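# Stand three parts upright in the plastic rack

## Task

Put the t-handle, the clamp screw and the plastic clip into the plastic rack, each resting on the bottom of a pocket its shape fits. Turn the t-handle and the clamp screw over so the face now on top ends up underneath. Stand the plastic clip with its long axis vertical; either end may be on top. Each part is judged separately. The rack must still be upright on the table, and nothing may be left tipped over. The reference image is named manual.

## Robot and tools

Robot: two arms, left_arm and right_arm, each with six joints and a two-finger gripper. Bases in the scene frame: left_arm at (-0.034, +0.334, 0) m, quat_wxyz (+1.000, 0, 0, -0.011); right_arm at (-0.055, -0.353, 0) m, quat_wxyz (+1.000, 0, 0, -0.019). A camera stand is fixed behind the arms. Loose objects can occasionally get a short push.

Scene frame: origin at table-top height, halfway between the nominal bases; +x points out over the table, +z up, and left_arm sits on the +y side. Arm names do not match image left and right. Every hand pose, velocity and target in results uses this frame. Printed hand positions may be off by a few centimetres, more at long reach.

Gripper axes: fingers point along the gripper's +z and open and close along its y. end_effector_position is the point between the pads when closed, about 2 cm behind the tips. Closing pushes the tips roughly 10 mm further along +z, mostly while the pads are more than 40 mm apart.

Row layout (used by execute_actions and move): one flat list of 14 numbers, each in [-1, 1], always covering both arms. Numbers 1-7 are left_arm and 8-14 right_arm. Per arm: shoulder, wrist roll, elbow, waist, forearm roll, wrist pitch, then opening. The six joint values are offsets, not poses: 1.0 equals 2.207 rad, measured from that arm's Joint targets at the start of the action (not from the row before). Repeating an offset therefore moves the joint again. Opening is absolute: +1 fully open, -1 closed. Wrist roll is sign-reversed on both arms, in commands and in all results. Stated joint ranges in rad (arm's own signs): waist -6.283 to 6.283, shoulder -2.059 to 2.094, elbow -3.927 to 0.192, forearm roll -6.283 to 6.283, wrist pitch -1.693 to 3.142, wrist roll -6.283 to 6.283 (flip the sign of wrist roll in your numbers). Actual ends can differ by 0.010 rad. An action that pushes a joint more than 0.010 rad past its end is refused for both arms. Requests beyond the true end get clipped there, reported as "joint sent to its limit". To leave a gripper unchanged, resend its present command; 0 is a real command.

execute_actions(actions, cameras): actions is a list of actions; each action is a list of up to 15 rows, each row one control step of 1/30 s. An action lasts 0.5 s, and a short action keeps its last row for the remaining steps. Images come back only if actions is empty or cameras names them. cameras: a list of names, ["all"], [] for none. Unknown names invalidate the call.

move(target, speed, blend, opening_speed, blocking, cameras): target is one 14-number row or a list of up to 15 rows. All rows are offsets from the same current Joint targets. All joints of both arms move together along joint paths, so the hand traces a curve, with no avoidance of obstacles or the other arm. speed: rad/s for the joint that travels farthest, 0.01 to 3.14, default 0.5; one value or one per target. blend: rad, rounds corners in a list; 0 stops at each. opening_speed: 0.2 or more, in opening units per second. blocking=false returns after about 0.5 s while motion continues. The whole path gets 10 s at most. The result adds a "move:" line: done, off_target, moving, held or fault, and limits=held if steps were withheld. done does not prove contact or its absence.

wait(seconds 0 to 10): holds last commands; a running move continues. stop(): brakes the running move. zoom_image(camera, region): camera is cam_left_wrist or cam_right_wrist; region [x0, y0, x1, y1] in pixels from top-left, at most 504 wide and 504 high, on that camera's newest image. show_instructions(): shows the reference images. clear_fault(arm): arm is left_arm or right_arm; clears a reported torque fault. finished_scene(scene): the current scene number (1 to 2); irreversible, call it when the goal holds with the robot released.

Cameras: cam_left_wrist and cam_right_wrist, both 672x504.

Result lines: end_effector_position (m), end_effector_quat_wxyz, linear and angular velocities (m/s, rad/s). Joint positions and Joint velocities: per arm, in row joint order, plus the pad gap (m; 0.084 when fully open). Joint targets: the base for your next offsets. Tool commands: present opening commands. grip_measured: opening on the command scale. Joint torques: whole drive output, noisy and offset, positive toward larger positions. Wrist depth: 7x7 grid per camera, rows separated by " / ", distances in mm from 172 to 3000, "-" for no value. "joint command not followed": the arm-clearance check altered targets.

Gripping: to hold a part, keep the command clearly below grip_measured; lower squeezes harder, up to roughly 24 N per pad.

Avoid: dropping parts or releasing them while moving; knocking the container or parts over; anything leaving the table; fast hits on fixed or heavy things; any contact or squeeze between the two arms, including closing one gripper on the other's fingers. Contact torque limits (N m): waist 44.3, shoulder 44.4, elbow 27.3, forearm roll 27.3, wrist pitch 14.7, wrist roll 15.3; reaching one, or a motor pinned at its torque limit for 1 s, causes a torque fault that needs clear_fault. Long holds, stretched poses or pushing at unreachable poses heat motors: MOTOR HOT appears at 65 °C and at 80 °C the arm is braked for 30 to 60 s. To end a push, command targets back past the current Joint positions.

Each tool is called after "Request:" as name([rows], argument=value, ...), one row to a line, values as JSON.

Reference images:

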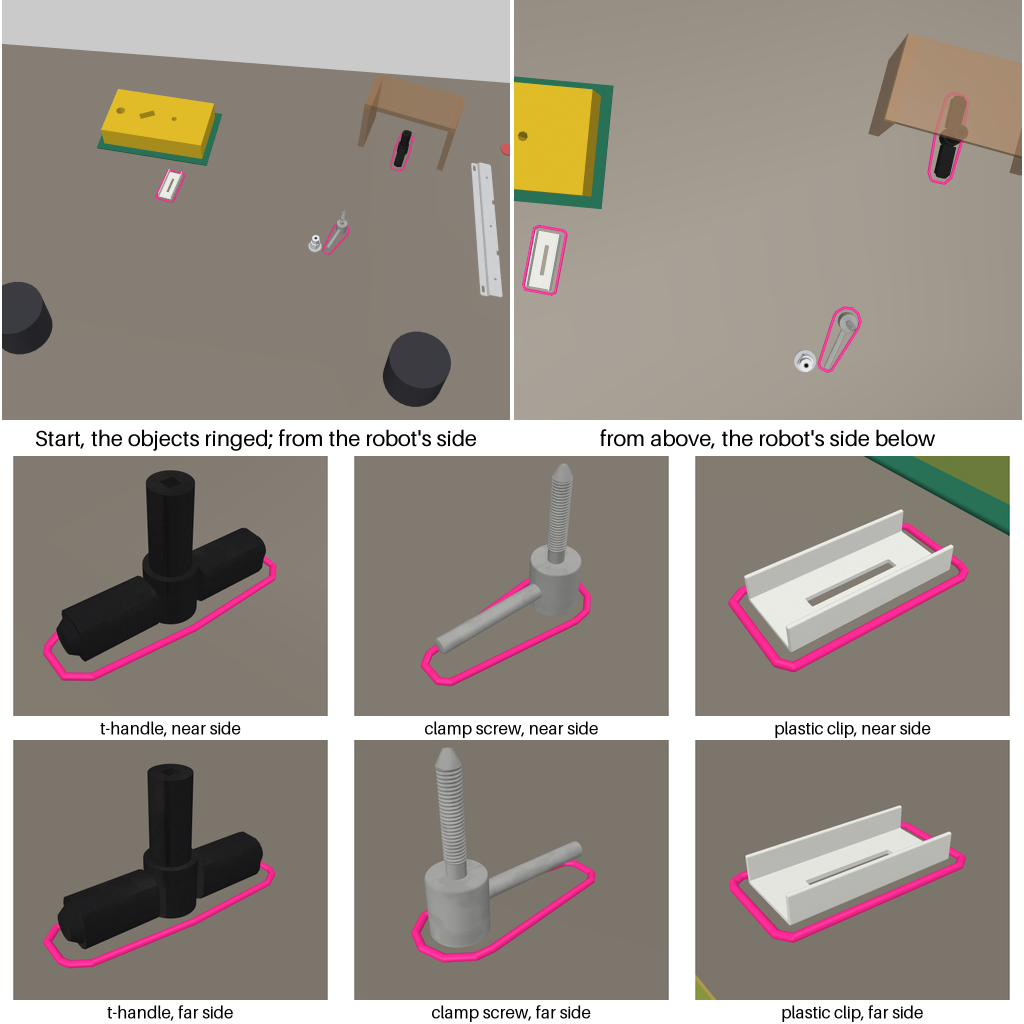

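## Session

Request:
execute_actions(actions=[])

Scene clock: 0.00 s.
left_arm: end_effector_position=(+0.2610, +0.5697, +0.1510) grip_measured=+1.00 end_effector_quat_wxyz=(-0.160, -0.200, +0.881, -0.397) | right_arm: end_effector_position=(+0.3567, -0.2405, +0.2451) grip_measured=+1.00 end_effector_quat_wxyz=(+0.381, +0.647, -0.603, +0.269)
Joint names: [shoulder, wrist roll, elbow, waist, forearm roll, wrist pitch]
Joint positions: left_arm=[0.413 2.564 -1.347 0.952 -0.373 1.746 0.084] | right_arm=[0.333 -2.219 -1.44 0.685 -0.652 1.842 0.084]
Joint velocities: within noise
Joint torques (N m): no reading
Motor temperatures (°C): left_arm=[32 34 34 32 32 33] | right_arm=[28 35 35 33 35 32]
Wrist depth (mm): cam_left_wrist=[2132 907 712 570 479 402 367 / 1019 775 629 513 442 389 343 / 904 693 571 474 411 367 324 / 771 625 513 442 391 343 310 / 685 560 472 411 366 325 294 / 542 513 434 382 343 306 279 / 477 456 404 359 323 291 267] | cam_right_wrist=[1694 1681 1694 1686 1686 1698 1702 / 1823 1818 1847 1833 1818 1823 1838 / 1946 1930 1946 1951 1935 1957 1962 / 573 598 624 2032 2032 2099 2112 / 509 343 548 568 585 611 636 / 290 304 330 503 506 532 553 / 266 273 420 444 457 472 483]
Joint targets: left_arm=[0.413 2.564 -1.347 0.952 -0.373 1.746] | right_arm=[0.333 -2.219 -1.440 0.685 -0.652 1.842]
Tool commands: left_gripper/opening=+1.0 right_gripper/opening=+1.0

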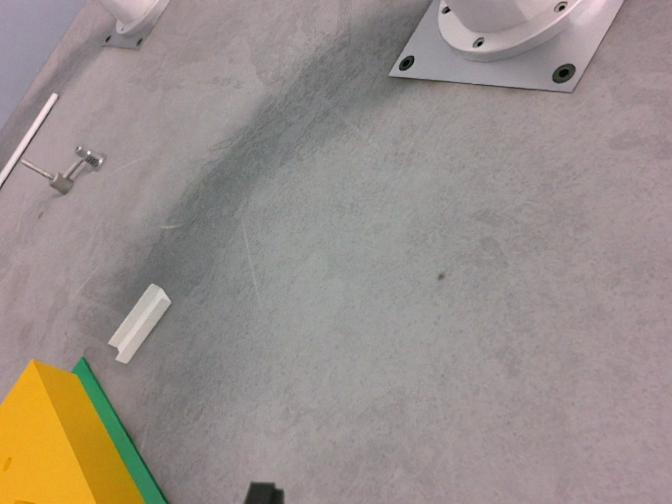

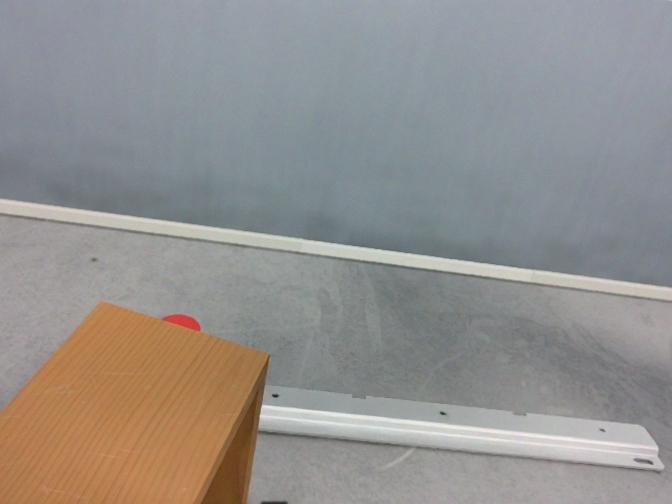

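Request:
move(target=[-0.2428, -0.9968, -0.0034, -0.5079, 0.1690, -0.1217, 1, -0.1454, 0.8586, -0.0289, -0.1462, 0.2954, -0.1588, 1], speed=1.2, cameras=["all"])

Scene clock: 102.10 s.
left_arm: end_effector_position=(+0.4006, +0.2498, +0.3496) grip_measured=+1.00 end_effector_quat_wxyz=(+0.000, +0.996, +0.086, +0.000) | right_arm: end_effector_position=(+0.3998, -0.1990, +0.3494) grip_measured=+1.00 end_effector_quat_wxyz=(+0.000, +1.000, +0.001, +0.000)
Joint names: [shoulder, wrist roll, elbow, waist, forearm roll, wrist pitch]
Joint positions: left_arm=[-0.123 0.364 -1.355 -0.169 0 1.478 0.084] | right_arm=[0.012 -0.324 -1.503 0.362 0 1.492 0.084]
Joint torques (N m): left_arm=[-23.83 -0.54 -10.66 -2.36 0.28 -2.7] | right_arm=[-17.92 0.99 -21.95 -4.37 1.51 -2.39]
Wrist depth (mm): cam_left_wrist=[475 475 477 478 476 476 478 / 476 477 478 476 476 479 478 / 479 478 478 479 476 478 478 / 479 478 478 476 434 434 433 / 478 479 479 475 434 434 434 / 480 480 482 480 481 480 434 / 480 482 482 481 482 483 482] | cam_right_wrist=[479 480 479 478 478 478 478 / 481 481 479 479 479 479 479 / 481 480 481 481 480 351 350 / 482 482 481 481 480 351 351 / 482 483 481 482 480 481 463 / 483 483 483 481 481 481 480 / 483 484 483 482 483 483 481]
Joint targets: left_arm=[-0.123 0.364 -1.355 -0.169 0.000 1.478] | right_arm=[0.012 -0.324 -1.503 0.362 0.000 1.492]
move: done

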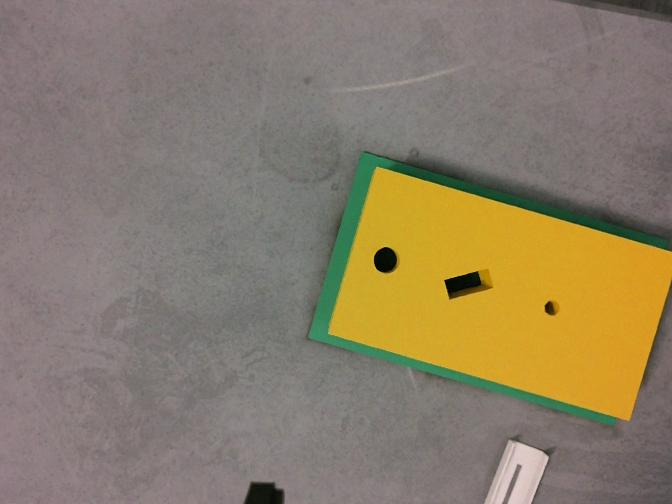

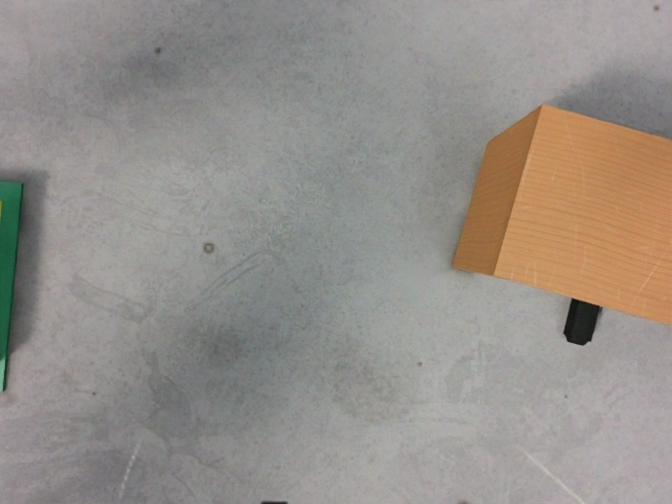

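Request:
move(target=[-0.0254, 0.0375, 0.0264, -0.1159, 0, -0.001, 1, -0.3158, -0.0421, 0.2762, 0.0421, 0, 0.0394, 1], speed=1.0, cameras=["all"])

Scene clock: 167.00 s.
left_arm: end_effector_position=(+0.3506, +0.1496, +0.3494) grip_measured=+1.00 end_effector_quat_wxyz=(+0.000, +1.000, +0.000, +0.000) | right_arm: end_effector_position=(+0.1999, -0.2391, +0.3499) grip_measured=+1.00 end_effector_quat_wxyz=(+0.000, +1.000, +0.001, +0.000)
Joint names: [shoulder, wrist roll, elbow, waist, forearm roll, wrist pitch]
Joint positions: left_arm=[-0.179 0.447 -1.296 -0.424 0 1.475 0.084] | right_arm=[-0.685 -0.417 -0.894 0.455 0 1.579 0.084]
Joint torques (N m): left_arm=[-22.62 0.75 -10.09 -2.1 0.05 -2.65] | right_arm=[-6.51 -0.75 -19.63 5.15 1.4 -0.89]
Wrist depth (mm): cam_left_wrist=[477 476 476 475 477 476 477 / 478 476 432 473 477 476 478 / 479 476 431 432 432 479 479 / 477 477 433 432 432 479 480 / 479 479 479 480 480 480 480 / 479 481 482 481 480 482 480 / 481 482 481 481 483 482 481] | cam_right_wrist=[481 481 482 479 480 479 479 / 482 481 482 482 481 480 479 / 483 483 482 483 481 481 480 / 482 483 483 481 481 482 481 / 484 484 483 483 482 482 482 / 485 484 483 484 482 483 483 / 485 485 486 483 484 484 483]
Joint targets: left_arm=[-0.179 0.447 -1.296 -0.424 0.000 1.475] | right_arm=[-0.685 -0.417 -0.894 0.455 0.000 1.579]
move: done

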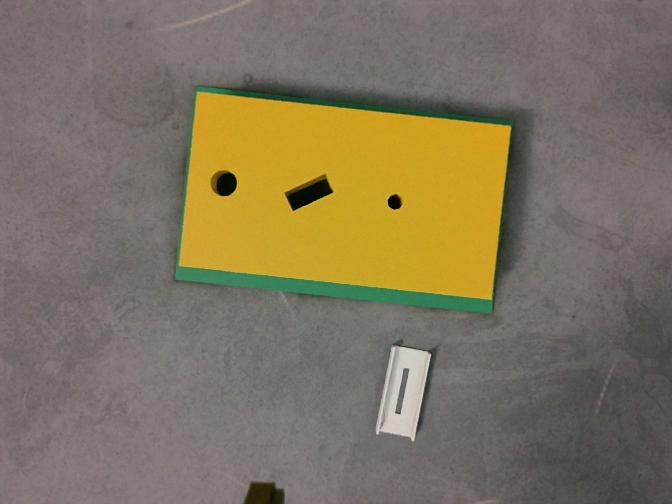

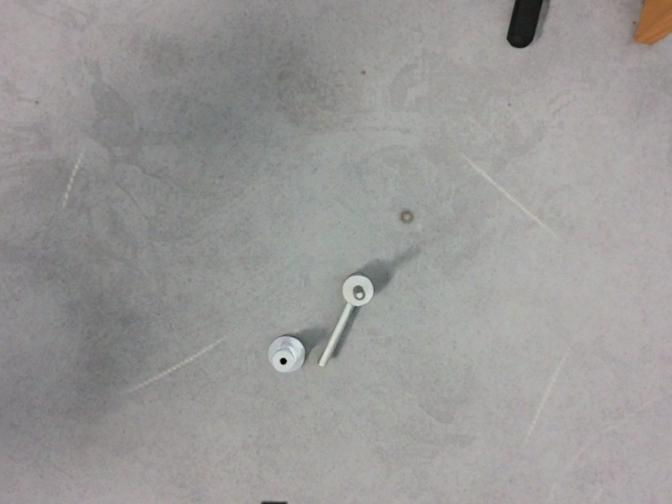

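Request:
move(target=[0, 0.4531, 0, 0, 0, 0, 1, 0, 0.4531, 0, 0, 0, 0, 1], speed=1.2, cameras=["all"])

Scene clock: 191.07 s.
left_arm: end_effector_position=(+0.3506, +0.1496, +0.3494) grip_measured=+1.00 end_effector_quat_wxyz=(+0.000, +0.878, +0.479, +0.000) | right_arm: end_effector_position=(+0.1999, -0.2391, +0.3499) grip_measured=+1.00 end_effector_quat_wxyz=(+0.000, +0.877, +0.480, +0.000)
Joint names: [shoulder, wrist roll, elbow, waist, forearm roll, wrist pitch]
Joint positions: left_arm=[-0.179 1.447 -1.296 -0.424 0 1.475 0.084] | right_arm=[-0.685 0.583 -0.894 0.455 0 1.579 0.084]
Joint torques (N m): left_arm=[-22.32 0.73 -10.32 -2.24 -0.02 -2.44] | right_arm=[-6.47 0.88 -19.8 5.14 1.2 -0.84]
Wrist depth (mm): cam_left_wrist=[474 475 475 476 477 478 476 / 475 477 476 477 432 478 478 / 475 477 478 476 432 432 478 / 478 477 479 479 433 433 480 / 480 479 481 479 434 434 479 / 480 479 482 481 483 481 480 / 482 481 482 482 481 480 482] | cam_right_wrist=[481 480 480 479 481 480 479 / 481 482 480 481 480 479 480 / 482 481 481 481 482 480 481 / 483 483 483 482 481 481 480 / 484 483 482 484 482 481 481 / 485 483 483 483 484 483 482 / 485 484 485 484 485 484 484]
Joint targets: left_arm=[-0.179 1.447 -1.296 -0.424 0.000 1.475] | right_arm=[-0.685 0.583 -0.894 0.455 0.000 1.579]
move: done

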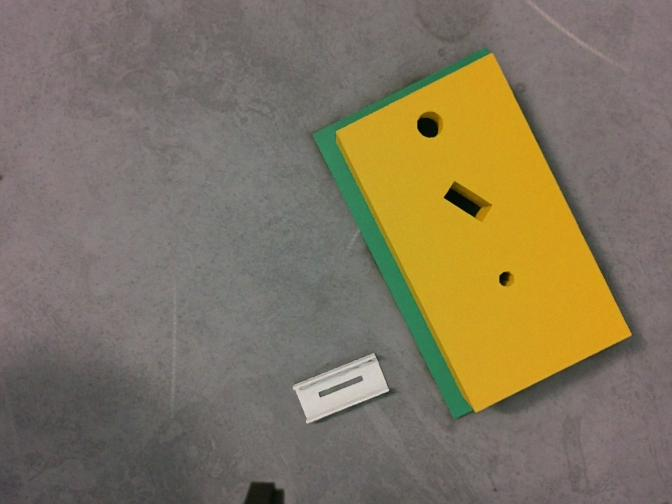

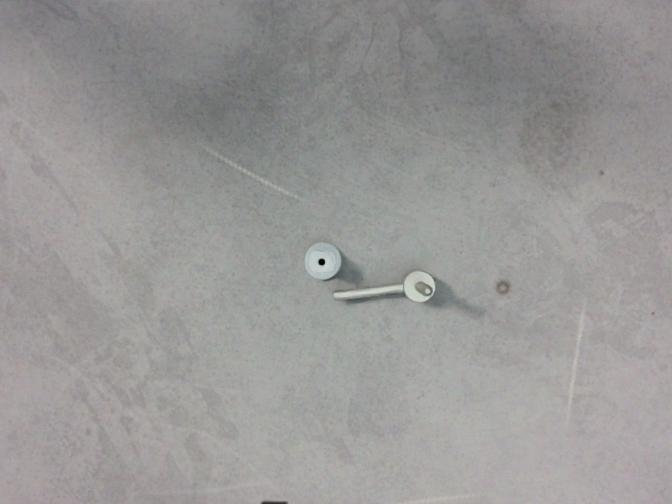

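Request:
zoom_image(camera="cam_left_wrist", region=[390, 90, 560, 320])

Request:
zoom_image(camera="cam_right_wrist", region=[290, 220, 460, 340])

Scaled by 2.191 from the camera's 672x504 image, which has a finer 960x720 frame.

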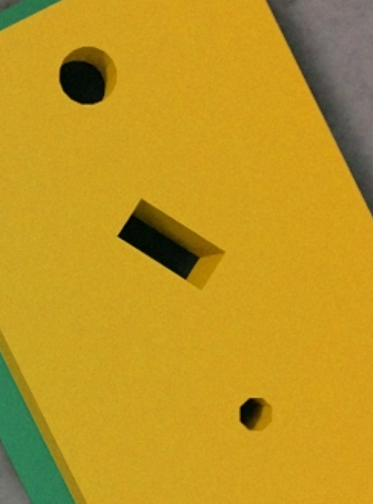

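Scaled by 2.965 from the camera's 672x504 image, which has a finer 960x720 frame.

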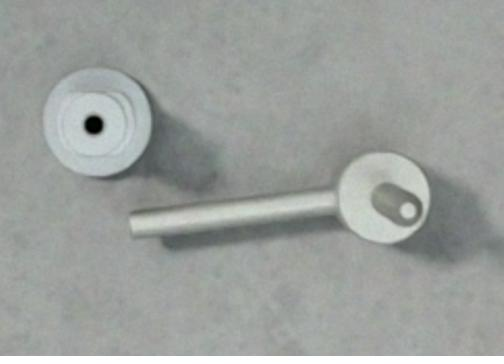

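Request:
move(target=[0, -0.4531, 0, 0, 0, 0, -1, 0, 0, 0, 0, 0, 0, -1], speed=1.2, cameras=["all"])

Request:
zoom_image(camera="cam_left_wrist", region=[380, 404, 560, 504])

Request:
zoom_image(camera="cam_right_wrist", region=[380, 404, 560, 504])

Scene clock: 283.27 s.
left_arm: end_effector_position=(+0.3506, +0.1496, +0.3494) grip_measured=-1.00 end_effector_quat_wxyz=(+0.000, +1.000, +0.000, +0.000) | right_arm: end_effector_position=(+0.1999, -0.2391, +0.3500) grip_measured=-1.00 end_effector_quat_wxyz=(+0.000, +0.877, +0.480, +0.000)
Joint names: [shoulder, wrist roll, elbow, waist, forearm roll, wrist pitch]
Joint positions: left_arm=[-0.179 0.447 -1.296 -0.424 0 1.475 0] | right_arm=[-0.685 0.583 -0.894 0.455 0 1.579 0]
Joint torques (N m): left_arm=[-20.25 -0.61 -10.21 -1.92 -0.26 -2.33] | right_arm=[-5.08 -0.38 -20.21 4.99 0.93 -1.02]
Wrist depth (mm): cam_left_wrist=[477 477 477 476 477 476 476 / 475 478 429 476 477 476 477 / 479 478 432 432 432 478 479 / 476 479 432 433 432 479 479 / 480 480 477 480 479 479 482 / 480 480 480 481 481 481 481 / 480 481 481 481 482 481 481] | cam_right_wrist=[481 479 480 481 480 479 479 / 482 480 481 481 481 480 480 / 482 482 482 481 481 481 480 / 482 483 481 482 481 483 481 / 484 484 483 481 482 482 481 / 484 484 484 483 483 482 482 / 486 485 484 485 484 483 483]
Joint targets: left_arm=[-0.179 0.447 -1.296 -0.424 0.000 1.475] | right_arm=[-0.685 0.583 -0.894 0.455 0.000 1.579]
move: done

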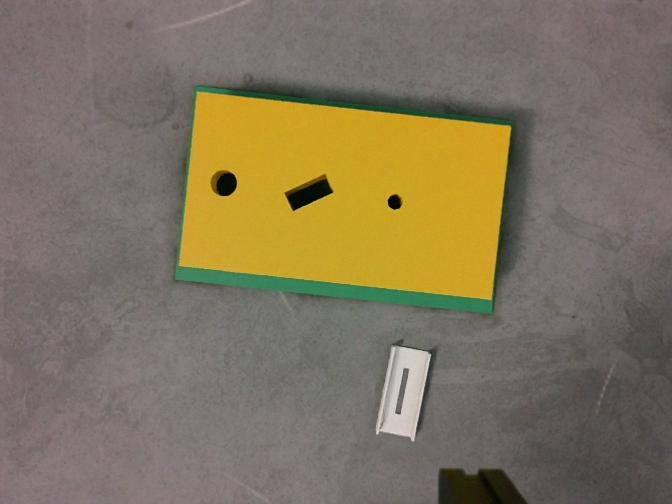

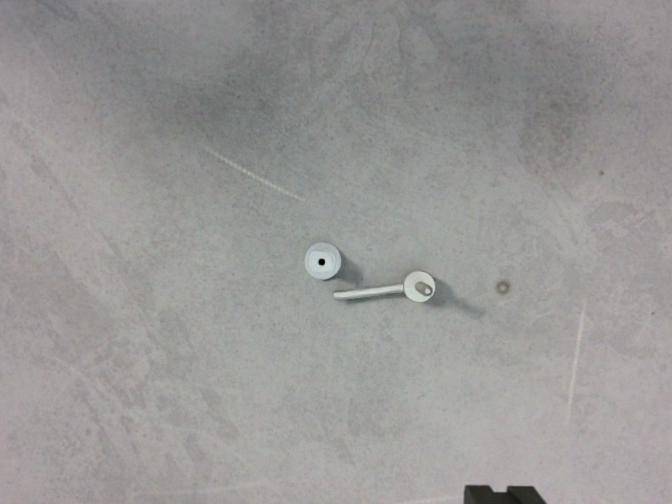

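Scaled by 2.800 from the camera's 672x504 image, which has a finer 960x720 frame.

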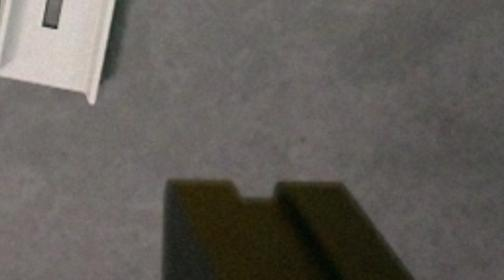

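Scaled by 2.800 from the camera's 672x504 image, which has a finer 960x720 frame.

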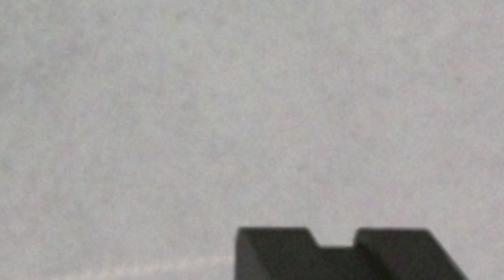

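Request:
move(target=[-0.0206, -0.0458, 0.2159, -0.0395, 0, -0.1953, 1, 0, 0.725, 0, 0, -0.906, 0, 0.1], speed=1.2, cameras=["cam_left_wrist"])

Request:
move(target=[0, 0, 0, 0, 0, 0, 1, 0.2995, 0.4343, 0.3172, -0.1763, -0.5173, -0.2605, 0.1], speed=1.0, cameras=["cam_right_wrist"])

Scene clock: 359.17 s.
left_arm: end_effector_position=(+0.3104, +0.1303, +0.1996) grip_measured=+1.00 end_effector_quat_wxyz=(+0.000, +0.996, -0.094, +0.000) | right_arm: end_effector_position=(+0.2904, -0.4499, +0.7068) grip_measured=+0.09 end_effector_quat_wxyz=(+0.535, +0.151, +0.519, -0.650)
Joint names: [shoulder, wrist roll, elbow, waist, forearm roll, wrist pitch]
Joint positions: left_arm=[-0.224 0.346 -0.82 -0.512 0 1.044 0.084] | right_arm=[-0.685 2.183 -0.894 0.455 -1.999 1.579 0.048]
Joint torques (N m): left_arm=[-20.9 -0.49 -10.09 -2.64 0.03 -2.72] | right_arm=[-3.85 0.9 -20.7 1.47 -4.4 0.9]
Wrist depth (mm): cam_left_wrist=[282 282 282 282 282 329 328 / 282 283 283 283 283 328 330 / 283 284 283 283 283 329 330 / 325 326 327 327 330 330 330 / 330 330 331 331 331 331 331 / 331 331 331 332 331 332 331 / 331 332 332 331 331 331 332] | cam_right_wrist=[1405 1431 1443 1480 1493 1506 1546 / 1513 1523 1557 1567 1593 1630 1649 / 1589 1619 1649 1677 1698 1745 1749 / 1694 1728 1781 1776 1813 1842 1818 / 1795 1838 1852 1903 1951 1946 1702 / 1804 1924 2032 2099 2099 1898 1619 / 1630 1767 1935 2165 2165 1823 1519]
Joint targets: left_arm=[-0.224 0.346 -0.820 -0.512 0.000 1.044] | right_arm=[-0.685 2.183 -0.894 0.455 -1.999 1.579]
move: done
Images, in order (width x height): cam_left_wrist 672x504.

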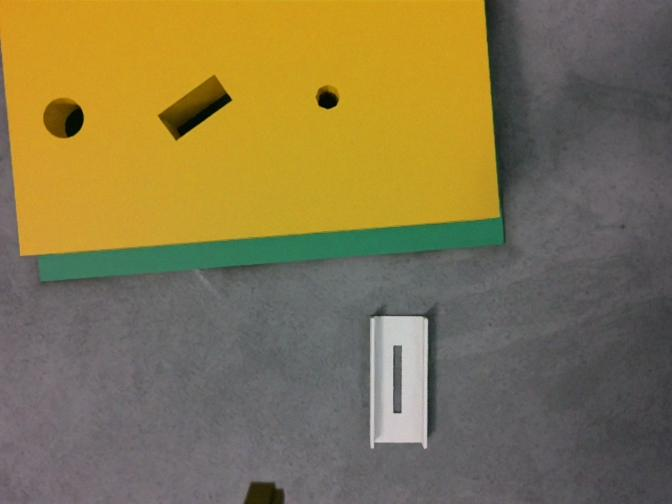

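Scene clock: 360.93 s.
left_arm: end_effector_position=(+0.3103, +0.1303, +0.1996) grip_measured=+1.00 end_effector_quat_wxyz=(+0.000, +0.996, -0.094, +0.000) | right_arm: end_effector_position=(+0.3512, -0.3409, +0.0777) grip_measured=+0.09 end_effector_quat_wxyz=(-0.008, +0.819, +0.012, +0.574)
Joint names: [shoulder, wrist roll, elbow, waist, forearm roll, wrist pitch]
Joint positions: left_arm=[-0.224 0.346 -0.82 -0.512 0 1.044 0.084] | right_arm=[-0.024 3.141 -0.194 0.066 -3.141 1.004 0.048]
Joint torques (N m): left_arm=[-19.92 -0.7 -9.98 -2.39 -0.18 -2.45] | right_arm=[-7.6 0.86 -9.89 -4.45 -2.15 0.65]
Wrist depth (mm): cam_left_wrist=[282 282 281 282 282 329 328 / 283 283 283 283 283 329 330 / 284 283 283 284 283 330 330 / 326 326 326 326 330 331 331 / 330 330 331 332 330 331 331 / 331 331 331 331 331 332 332 / 332 332 332 332 332 333 332] | cam_right_wrist=[1176 1174 1157 1158 1151 1149 1134 / 1237 1209 1203 1190 1190 1186 1180 / - 211 209 209 209 210 210 / - 216 239 1310 188 181 174 / 415 225 262 416 417 417 418 / 346 236 274 347 347 347 329 / 284 271 276 284 239 284 298]
Joint targets: left_arm=[-0.224 0.346 -0.820 -0.512 0.000 1.044] | right_arm=[-0.024 3.141 -0.194 0.066 -3.141 1.004]
move: done
Images, in order (width x height): cam_right_wrist 672x504.

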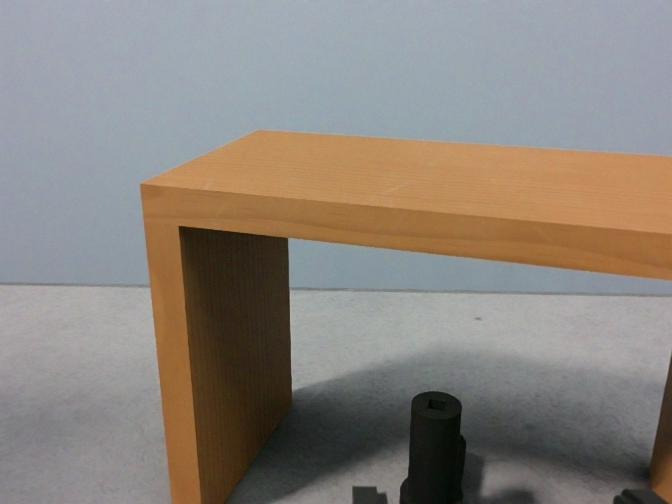

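Request:
move(target=[0.3374, -0.0698, -0.2553, 0.0421, -0.0657, 0.1885, 0.2, 0.1180, 0, -0.1097, 0.0053, 0, 0.0083, 0.1], speed=0.6, cameras=["all"])

Scene clock: 406.30 s.
left_arm: end_effector_position=(+0.3324, +0.1223, +0.0747) grip_measured=+0.19 end_effector_quat_wxyz=(-0.028, +0.949, -0.090, -0.300) | right_arm: end_effector_position=(+0.4171, -0.3334, +0.0533) grip_measured=+0.09 end_effector_quat_wxyz=(-0.012, +0.819, +0.016, +0.573)
Joint names: [shoulder, wrist roll, elbow, waist, forearm roll, wrist pitch]
Joint positions: left_arm=[0.52 0.192 -1.383 -0.419 -0.145 1.46 0.052] | right_arm=[0.236 3.141 -0.436 0.078 -3.141 1.022 0.048]
Joint torques (N m): left_arm=[-29.01 -0.56 -9.69 1.7 -0.87 0.24] | right_arm=[-11.27 -0.48 -11.54 5.23 -1.92 2.32]
Wrist depth (mm): cam_left_wrist=[- - - - - - - / - - - - - - - / - - - - - - - / - - - - - - - / 196 195 195 195 187 194 194 / 212 212 211 211 203 210 210 / 231 231 230 230 236 229 228] | cam_right_wrist=[1117 1112 1098 1098 1089 1081 1076 / 1145 1130 209 1114 1116 1100 1093 / - - - - - - - / - - 203 - - - - / - - 208 361 361 361 360 / - - 211 285 301 285 301 / - 176 204 258 258 258 246]
Joint targets: left_arm=[0.520 0.192 -1.383 -0.419 -0.145 1.460] | right_arm=[0.236 3.141 -0.436 0.078 -3.141 1.022]
move: done

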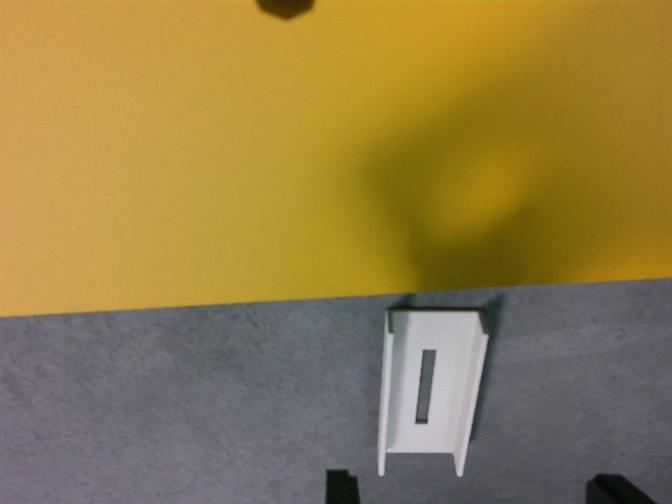

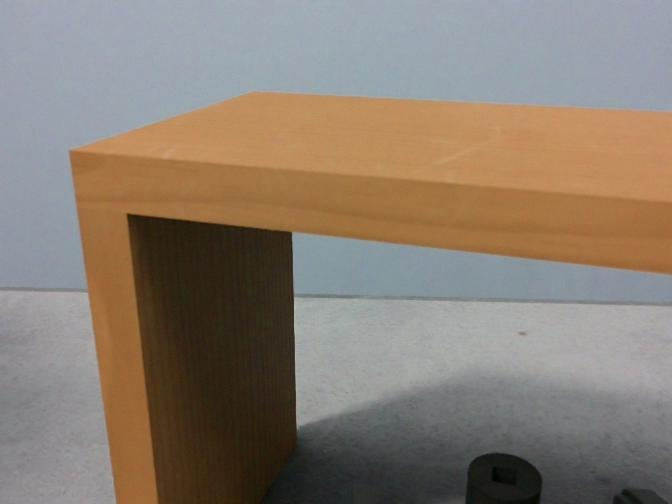

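Request:
move(target=[0.0341, -0.0057, 0.0057, 0, -0.001, -0.0392, 0.2, 0.0327, 0, -0.0361, -0.001, 0, -0.0035, 0.1], speed=0.2, cameras=["all"])

Scene clock: 422.83 s.
left_arm: end_effector_position=(+0.3330, +0.1231, +0.0333) grip_measured=+0.19 end_effector_quat_wxyz=(-0.028, +0.949, -0.090, -0.300) | right_arm: end_effector_position=(+0.4382, -0.3336, +0.0451) grip_measured=+0.09 end_effector_quat_wxyz=(-0.011, +0.819, +0.015, +0.573)
Joint names: [shoulder, wrist roll, elbow, waist, forearm roll, wrist pitch]
Joint positions: left_arm=[0.596 0.179 -1.371 -0.419 -0.147 1.374 0.052] | right_arm=[0.308 3.141 -0.516 0.076 -3.141 1.014 0.048]
Joint torques (N m): left_arm=[-29.99 -0.55 -8.12 1.56 -0.78 -0.91] | right_arm=[-12.74 -0.44 -11.82 -4.17 -1.77 0.8]
Wrist depth (mm): cam_left_wrist=[- - - - - - - / - - - - - - - / - - - - - - - / - - - - - - - / - - - - - - - / - - - - - - - / - 175 - - - - -] | cam_right_wrist=[1103 1081 1074 1074 1067 1061 1054 / - - - 1096 - 1084 - / - - - - - - - / - - 192 - - - - / - - 212 342 342 342 321 / - - 200 285 285 270 285 / - - 193 234 233 233 233]
Joint targets: left_arm=[0.596 0.179 -1.371 -0.419 -0.147 1.374] | right_arm=[0.308 3.141 -0.516 0.076 -3.141 1.014]
move: done

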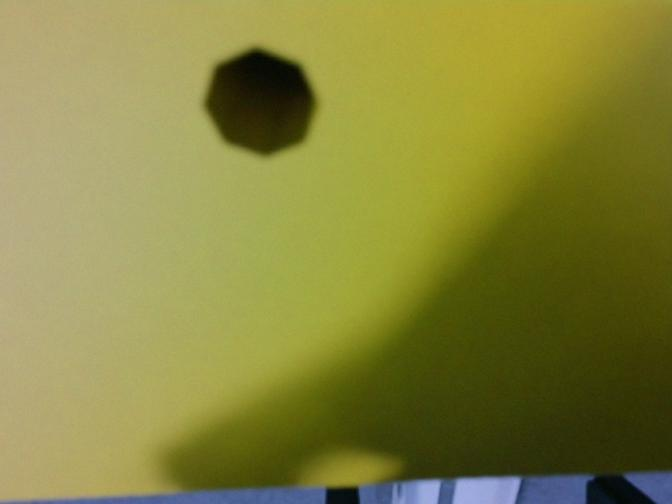

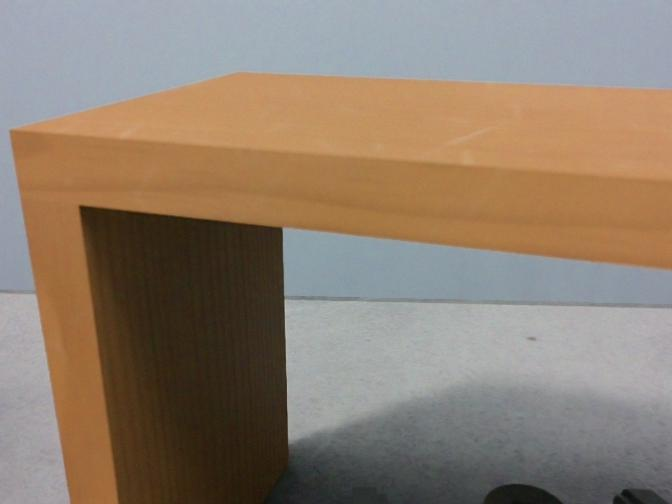

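Request:
move([
  [0.0061, -0.0009, 0.0014, 0, -0.0003, -0.0077, 0.2, 0,0,0,0,0,0, -0.85],
  [0.0061, -0.0009, 0.0014, 0, -0.0003, -0.0077, -0.6, 0,0,0,0,0,0, -0.85],
], speed=0.1, opening_speed=0.8, cameras=["all"])

Scene clock: 432.83 s.
left_arm: end_effector_position=(+0.3328, +0.1233, +0.0255) grip_measured=-0.38 end_effector_quat_wxyz=(-0.028, +0.949, -0.090, -0.300) | right_arm: end_effector_position=(+0.4382, -0.3337, +0.0451) grip_measured=-0.64 end_effector_quat_wxyz=(-0.011, +0.819, +0.015, +0.573)
Joint names: [shoulder, wrist roll, elbow, waist, forearm roll, wrist pitch]
Joint positions: left_arm=[0.609 0.177 -1.368 -0.419 -0.148 1.357 0.027] | right_arm=[0.308 3.141 -0.516 0.076 -3.141 1.014 0.016]
Joint torques (N m): left_arm=[-29.67 -0.52 -8.18 1.63 -0.7 -0.98] | right_arm=[-13.28 -0.43 -10.89 -1.79 -1.27 0.9]
Wrist depth (mm): cam_left_wrist=[- - - - - - - / - - - - - - - / - - - - - - - / - - - - - - - / - - - - - - - / - - - - - - - / - - - - - - -] | cam_right_wrist=[1098 1084 1084 1076 1066 1064 1051 / - - - 1098 - 1081 - / - - - - - - - / - - 192 - - - - / - - 212 342 343 342 321 / - - 200 285 285 270 285 / - - 206 233 244 233 234]
Joint targets: left_arm=[0.609 0.177 -1.368 -0.419 -0.148 1.357] | right_arm=[0.308 3.141 -0.516 0.076 -3.141 1.014]
move: done

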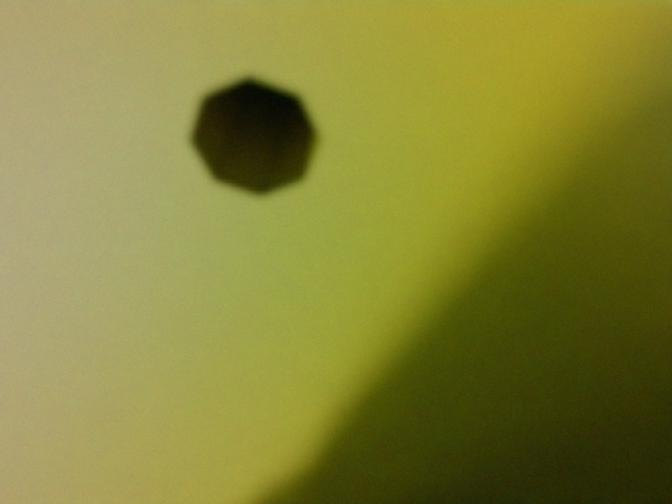

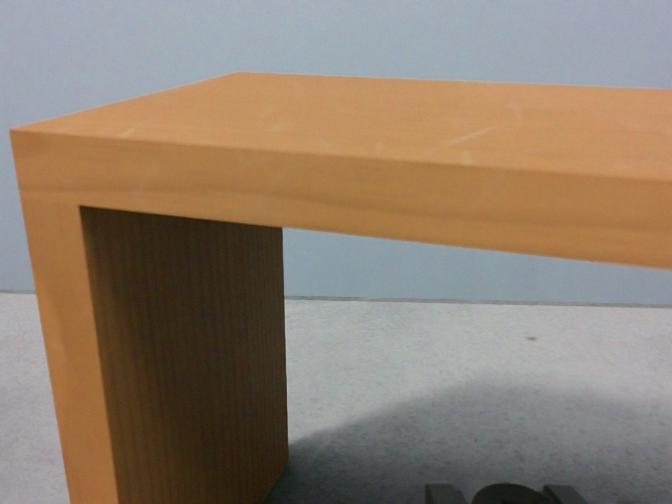

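Request:
move([
  [-0.04,0.0068,-0.007,0,0.0014,0.0467,-0.6,-0.0338,0,0.0061,0,0,-0.0279,-0.85],
  [-0.3541,-0.0349,0.1985,-0.0231,0.0353,-0.1153,-0.6,-0.2452,0,0.1903,0,0,-0.055,-0.85],
  [-0.3836,-0.0802,0.6185,-0.0357,0.0671,-0.9408,-0.6,-0.1873,-0.9742,0.1605,0.2294,0,0.2894,-0.85],
], speed=[0.25, 0.7, 1.0], blend=[0.03, 0.08, 0], cameras=["all"])

Scene clock: 486.93 s.
left_arm: end_effector_position=(+0.3058, +0.1395, +0.1598) grip_measured=-0.38 end_effector_quat_wxyz=(+0.119, +0.857, -0.228, +0.446) | right_arm: end_effector_position=(+0.3301, -0.1192, +0.2600) grip_measured=-0.64 end_effector_quat_wxyz=(+0.799, -0.398, +0.413, -0.181)
Joint names: [shoulder, wrist roll, elbow, waist, forearm roll, wrist pitch]
Joint positions: left_arm=[-0.237 0 -0.003 -0.498 0 -0.719 0.027] | right_arm=[-0.105 0.991 -0.161 0.582 -3.141 1.653 0.016]
Joint torques (N m): left_arm=[-13.83 -0.68 -6.16 -1.98 0.28 -3.57] | right_arm=[-7.78 -0.69 -14.24 5.39 -0.93 3.57]
Wrist depth (mm): cam_left_wrist=[1093 1170 1239 1345 1480 1615 1813 / 1158 1228 1330 1452 1589 1741 1872 / 1215 1312 1405 1503 572 573 576 / 1290 489 490 493 496 497 498 / 416 432 434 436 422 439 442 / 373 316 316 318 379 380 382 / 286 287 288 297 355 347 347] | cam_right_wrist=[1196 1205 1209 1209 1211 1226 1228 / 1292 1295 1310 1307 1310 1300 1332 / 1388 1386 1394 1405 1420 1420 1431 / 1480 1487 1496 1506 1506 1526 1529 / 1607 1596 1611 1619 1622 1638 1669 / 1776 1772 1795 1823 1818 1823 1838 / 1951 1957 1957 1979 1991 2020 2056]
Joint targets: left_arm=[-0.237 0.000 -0.003 -0.498 0.000 -0.719] | right_arm=[-0.105 0.991 -0.161 0.582 -3.141 1.653]
move: done

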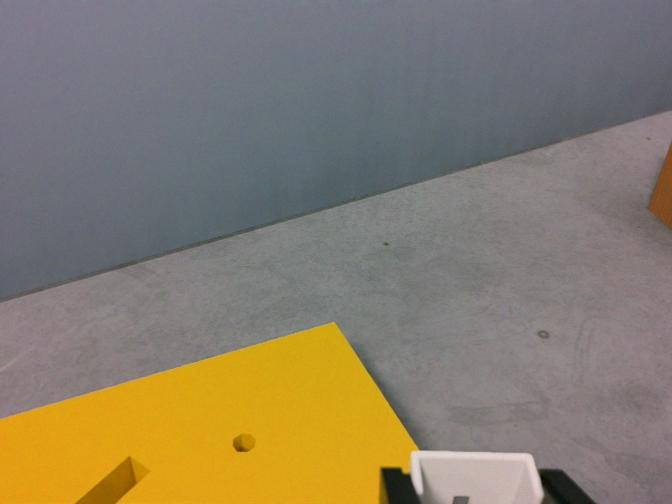

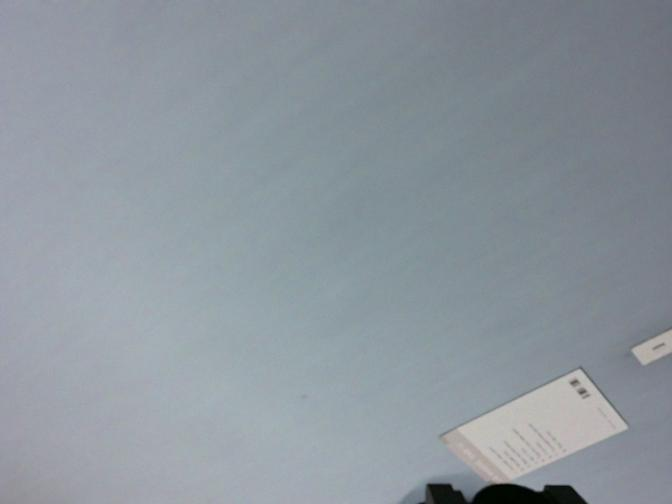

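Request:
move(target=[0.2919,0,-0.0567,0,0,-0.2356,-0.6,0,-0.449,0,0,0,0,-0.85], speed=0.7, cameras=["all"])

Scene clock: 493.93 s.
left_arm: end_effector_position=(+0.3059, +0.1394, +0.0747) grip_measured=-0.38 end_effector_quat_wxyz=(+0.119, +0.857, -0.228, +0.446) | right_arm: end_effector_position=(+0.3301, -0.1192, +0.2600) grip_measured=-0.64 end_effector_quat_wxyz=(+0.789, -0.154, +0.553, +0.220)
Joint names: [shoulder, wrist roll, elbow, waist, forearm roll, wrist pitch]
Joint positions: left_arm=[0.407 0 -0.128 -0.498 0 -1.239 0.027] | right_arm=[-0.105 0 -0.161 0.582 -3.141 1.653 0.016]
Joint torques (N m): left_arm=[-13.28 -0.57 -2.16 -1.84 0.39 -3.56] | right_arm=[-7.76 -0.77 -14.25 5.43 -0.76 3.23]
Wrist depth (mm): cam_left_wrist=[1096 1176 1248 1348 1483 1589 1665 / 1164 1224 1307 505 507 509 511 / 393 397 420 422 404 427 428 / 344 268 269 270 350 351 354 / 235 236 237 239 249 311 311 / 205 206 206 214 237 269 270 / 186 192 209 220 248 252 245] | cam_right_wrist=[1082 1149 1233 1322 1458 1596 1758 / 1119 1194 1285 1391 1546 1673 1852 / 1155 1237 1330 1434 1607 1749 1930 / 1180 1266 1369 1490 1638 1823 2044 / 1222 1312 1420 1546 1723 1903 2074 / 1260 1361 1483 1626 1818 2020 2257 / 1322 1414 1539 1690 1893 2172 2414]
Joint targets: left_arm=[0.407 0.000 -0.128 -0.498 0.000 -1.239] | right_arm=[-0.105 0.000 -0.161 0.582 -3.141 1.653]
move: done

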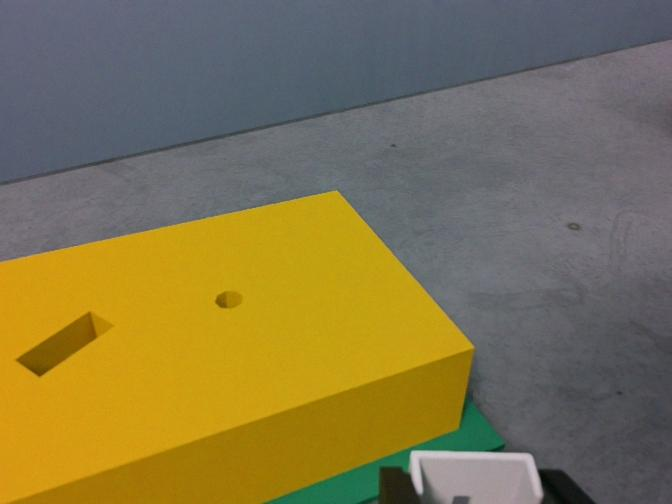

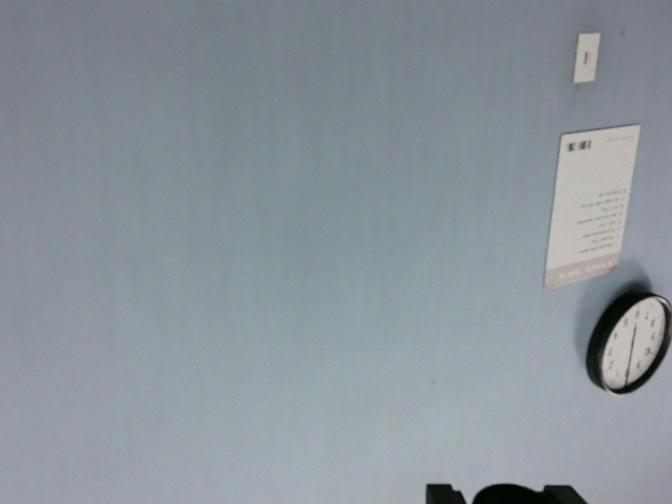

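Request:
move([
  [0.0446,0,-0.015,0,0,-0.0296,-0.6,0,0,0,0,0,0,-0.85],
  [0.0591,0,-0.0203,0,0,-0.0387,-0.6,0,0,0,0,0,0,-0.85],
], speed=[0.2,0.03], cameras=["cam_left_wrist"])

Scene clock: 502.97 s.
left_arm: end_effector_position=(+0.3098, +0.1374, +0.0694) grip_measured=-0.38 end_effector_quat_wxyz=(+0.125, +0.845, -0.225, +0.470) | right_arm: end_effector_position=(+0.3301, -0.1192, +0.2600) grip_measured=-0.64 end_effector_quat_wxyz=(+0.789, -0.154, +0.553, +0.220)
Joint names: [shoulder, wrist roll, elbow, waist, forearm roll, wrist pitch]
Joint positions: left_arm=[0.531 0 -0.171 -0.497 0 -1.375 0.027] | right_arm=[-0.105 0 -0.161 0.582 -3.141 1.653 0.016]
Joint torques (N m): left_arm=[-14.59 0.08 -0.59 -0.77 0.53 -3.72] | right_arm=[-7.9 0.55 -14.12 4.72 -0.42 2.88]
Wrist depth (mm): cam_left_wrist=[1081 1149 1239 1332 1474 1604 1776 / 1141 1220 1300 1391 1493 557 564 / 1155 419 423 450 427 453 456 / 357 273 274 276 364 364 367 / 231 238 239 240 252 318 319 / 203 204 205 210 226 271 272 / 183 187 200 210 239 252 244] | cam_right_wrist=[1077 1147 1230 1335 1471 1593 1754 / 1116 1186 1285 1391 1523 1681 1833 / 1139 1235 1320 1437 1589 1754 1951 / 1180 1266 1372 1483 1645 1823 2056 / 1211 1307 1422 1533 1719 1898 2050 / 1269 1358 1490 1611 1818 2038 2228 / 1317 1414 1533 1686 1908 2158 2439]
Joint targets: left_arm=[0.531 0.000 -0.171 -0.497 0.000 -1.375] | right_arm=[-0.105 0.000 -0.161 0.582 -3.141 1.653]
Tool commands: left_gripper/opening=-0.6 right_gripper/opening=-0.85
TORQUE FAULT: the external load on the wrist pitch of the left arm reached its load limit, and that arm stopped. The contact can be on any part of that arm beyond that joint, not only on its tool. A torque fault puts only its own arm into a fault stop. That arm's remaining commands of this call were not run. The hold on the wrist pitch of that arm was moved back by the arm itself, up to 3 degrees, as the stop began. That arm is still stopped at the end of this call. While its stop runs, that arm, its gripper or tool too, takes no new command.
CLEAR FAULT: the left arm stays stopped (state 4) until you call clear_fault(arm="left_arm").
End effector pose when the fault began: left_arm: position (+0.3062, +0.1393, +0.0561), quat_wxyz (+0.119, +0.857, -0.228, +0.447)
Joint positions when the fault began: left_arm=[0.531 0 -0.171 -0.497 0 -1.323 0.027]
move: fault (left_arm); path passed 1 of 2 targets; left_arm: the wrist pitch is farthest, 0.051 rad from its target
Images, in order (width x height): cam_left_wrist 672x504.

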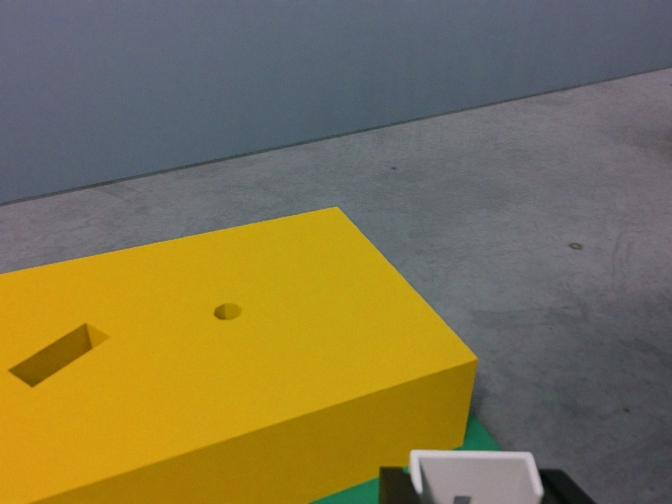

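Request:
clear_fault(arm="left_arm")

Request:
move([
  [-0.0068,0,0.0030,0,0,0.0292,-0.6,0,0,0,0,0,0,-0.85],
  [-0.0043,0,0.0019,0,0,0.0275,-0.6,0,0,0,0,0,0,-0.85],
], speed=[0.1,0.02], cameras=["cam_left_wrist"])

Scene clock: 509.93 s.
left_arm: end_effector_position=(+0.3098, +0.1374, +0.0694) grip_measured=-0.38 end_effector_quat_wxyz=(+0.125, +0.845, -0.225, +0.470) | right_arm: end_effector_position=(+0.3301, -0.1192, +0.2600) grip_measured=-0.64 end_effector_quat_wxyz=(+0.789, -0.154, +0.553, +0.220)
Joint names: [shoulder, wrist roll, elbow, waist, forearm roll, wrist pitch]
Joint positions: left_arm=[0.531 0 -0.171 -0.497 0 -1.375 0.027] | right_arm=[-0.105 0 -0.161 0.582 -3.141 1.653 0.016]
Joint torques (N m): left_arm=[-14.57 0 -0.43 -1.02 0.58 -3.5] | right_arm=[-7.74 0.57 -13.79 5.02 0.01 2.59]
Wrist depth (mm): cam_left_wrist=[1081 1153 1224 1325 1446 1622 1736 / 1145 1207 1307 1402 1503 558 564 / 1151 420 423 449 427 454 458 / 356 273 275 276 363 366 367 / 231 238 239 240 252 316 318 / 203 204 205 210 226 271 272 / 183 187 200 210 239 252 244] | cam_right_wrist=[1076 1151 1235 1330 1458 1585 1763 / 1119 1192 1281 1386 1536 1669 1828 / 1149 1233 1327 1431 1596 1745 1946 / 1178 1269 1372 1493 1661 1813 2026 / 1222 1305 1411 1536 1723 1908 2074 / 1264 1372 1487 1622 1823 2032 2257 / 1307 1414 1533 1690 1877 2178 2414]
Joint targets: left_arm=[0.531 0.000 -0.171 -0.497 0.000 -1.375] | right_arm=[-0.105 0.000 -0.161 0.582 -3.141 1.653]
Tool commands: left_gripper/opening=-0.6 right_gripper/opening=-0.85
TORQUE FAULT, CONTINUED: the left arm's stop, for the torque fault of the wrist pitch that an earlier result reported, is over. The call counts as one of the actions that you can send in this scene. The hold on the wrist pitch of that arm was moved back by the arm itself, up to 3 degrees, as the stop began. That arm's target is now where it stood when the stop ended, not its last command. That arm keeps its grip as last carried out and accepts commands again: back off and push less far.
CLEAR FAULT: your call cleared the left arm's torque fault. If a joint's load stays at its limit, that arm stops again at once.

Scene clock: 511.33 s.
left_arm: end_effector_position=(+0.3060, +0.1395, +0.0572) grip_measured=-0.38 end_effector_quat_wxyz=(+0.119, +0.857, -0.228, +0.447) | right_arm: end_effector_position=(+0.3301, -0.1192, +0.2600) grip_measured=-0.64 end_effector_quat_wxyz=(+0.789, -0.154, +0.553, +0.220)
Joint names: [shoulder, wrist roll, elbow, waist, forearm roll, wrist pitch]
Joint positions: left_arm=[0.521 0 -0.167 -0.497 0 -1.315 0.027] | right_arm=[-0.105 0 -0.161 0.582 -3.141 1.653 0.016]
Joint torques (N m): left_arm=[-2.28 -0.12 1.14 -0.27 -0.17 4.07] | right_arm=[-7.85 0.63 -13.97 5.02 0.07 2.43]
Wrist depth (mm): cam_left_wrist=[1093 1162 1248 1345 1452 1546 588 / 1143 1220 461 465 468 472 474 / 365 386 278 293 391 392 397 / 239 240 241 242 323 324 326 / 211 212 213 214 217 276 287 / 183 184 193 212 235 248 248 / 174 190 206 219 228 232 225] | cam_right_wrist=[1086 1149 1235 1330 1455 1585 1749 / 1116 1196 1288 1388 1536 1673 1867 / 1149 1235 1337 1440 1593 1749 1935 / 1178 1269 1364 1496 1653 1813 2026 / 1220 1310 1414 1546 1711 1888 2087 / 1264 1366 1474 1622 1818 2026 2279 / 1307 1417 1546 1677 1893 2178 2431]
Joint targets: left_arm=[0.521 0.000 -0.167 -0.497 0.000 -1.315] | right_arm=[-0.105 0.000 -0.161 0.582 -3.141 1.653]
move: done
Images, in order (width x height): cam_left_wrist 672x504.

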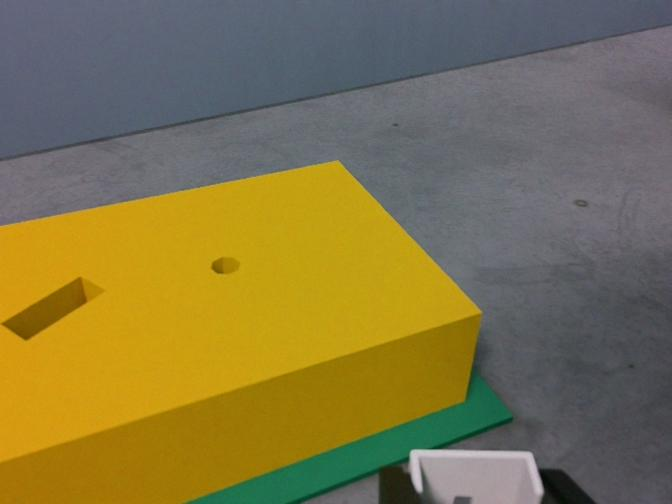

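Request:
move([
  [-0.0029,0,0.0011,0,0,0.0018,-0.6,0,0,0,0,0,0,-0.85],
  [-0.0029,0,0.0011,0,0,0.0018,0.1,0,0,0,0,0,0,-0.85],
  [-0.3437,0,0.0744,0,0,0.2699,0.1,0,0,0,0,0,0,-0.85],
  [-0.2629,0,-0.2598,0,0,0.9581,0.1,0,0,0,0,0,0,-0.85],
], speed=[0.05,0.1,0.4,1.0], blend=[0,0,0.05,0], opening_speed=0.6, cameras=["cam_left_wrist"])

Scene clock: 532.13 s.
left_arm: end_effector_position=(+0.3237, +0.1293, +0.1192) grip_measured=+0.09 end_effector_quat_wxyz=(+0.000, +0.966, -0.257, +0.000) | right_arm: end_effector_position=(+0.3301, -0.1192, +0.2600) grip_measured=-0.64 end_effector_quat_wxyz=(+0.789, -0.154, +0.553, +0.220)
Joint names: [shoulder, wrist roll, elbow, waist, forearm roll, wrist pitch]
Joint positions: left_arm=[-0.059 0 -0.74 -0.497 0 0.8 0.048] | right_arm=[-0.105 0 -0.161 0.582 -3.141 1.653 0.016]
Joint torques (N m): left_arm=[-17.1 0.15 -10.02 -0.23 0.21 -1.28] | right_arm=[-7.95 0.56 -13.55 4.74 0.49 2.32]
Wrist depth (mm): cam_left_wrist=[202 202 203 203 249 249 249 / 203 203 203 203 246 249 249 / 203 203 203 203 204 250 250 / 203 204 204 204 247 250 250 / 204 204 247 251 251 251 251 / 204 248 251 251 251 251 251 / 251 251 251 252 252 251 252] | cam_right_wrist=[1077 1151 1228 1332 1452 1607 1745 / 1116 1194 1285 1391 1516 1681 1842 / 1151 1230 1327 1449 1593 1754 1946 / 1186 1264 1369 1483 1653 1828 2050 / 1217 1315 1414 1543 1719 1908 2074 / 1264 1369 1487 1619 1804 2020 2264 / 1310 1411 1539 1694 1898 2158 2448]
Joint targets: left_arm=[-0.059 0.000 -0.740 -0.497 0.000 0.800] | right_arm=[-0.105 0.000 -0.161 0.582 -3.141 1.653]
move: done
Images, in order (width x height): cam_left_wrist 672x504.

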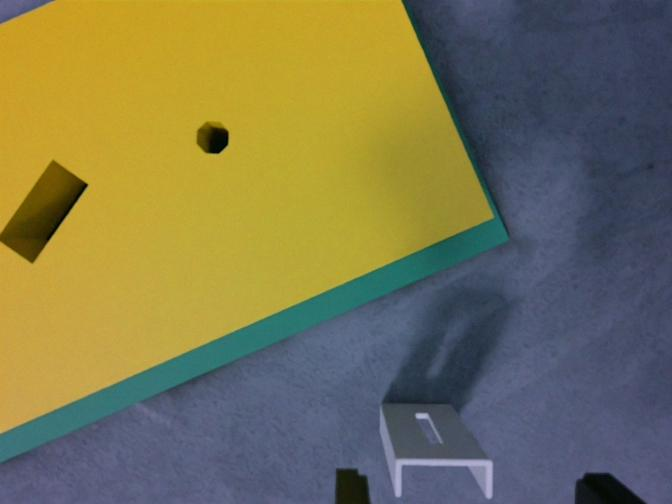

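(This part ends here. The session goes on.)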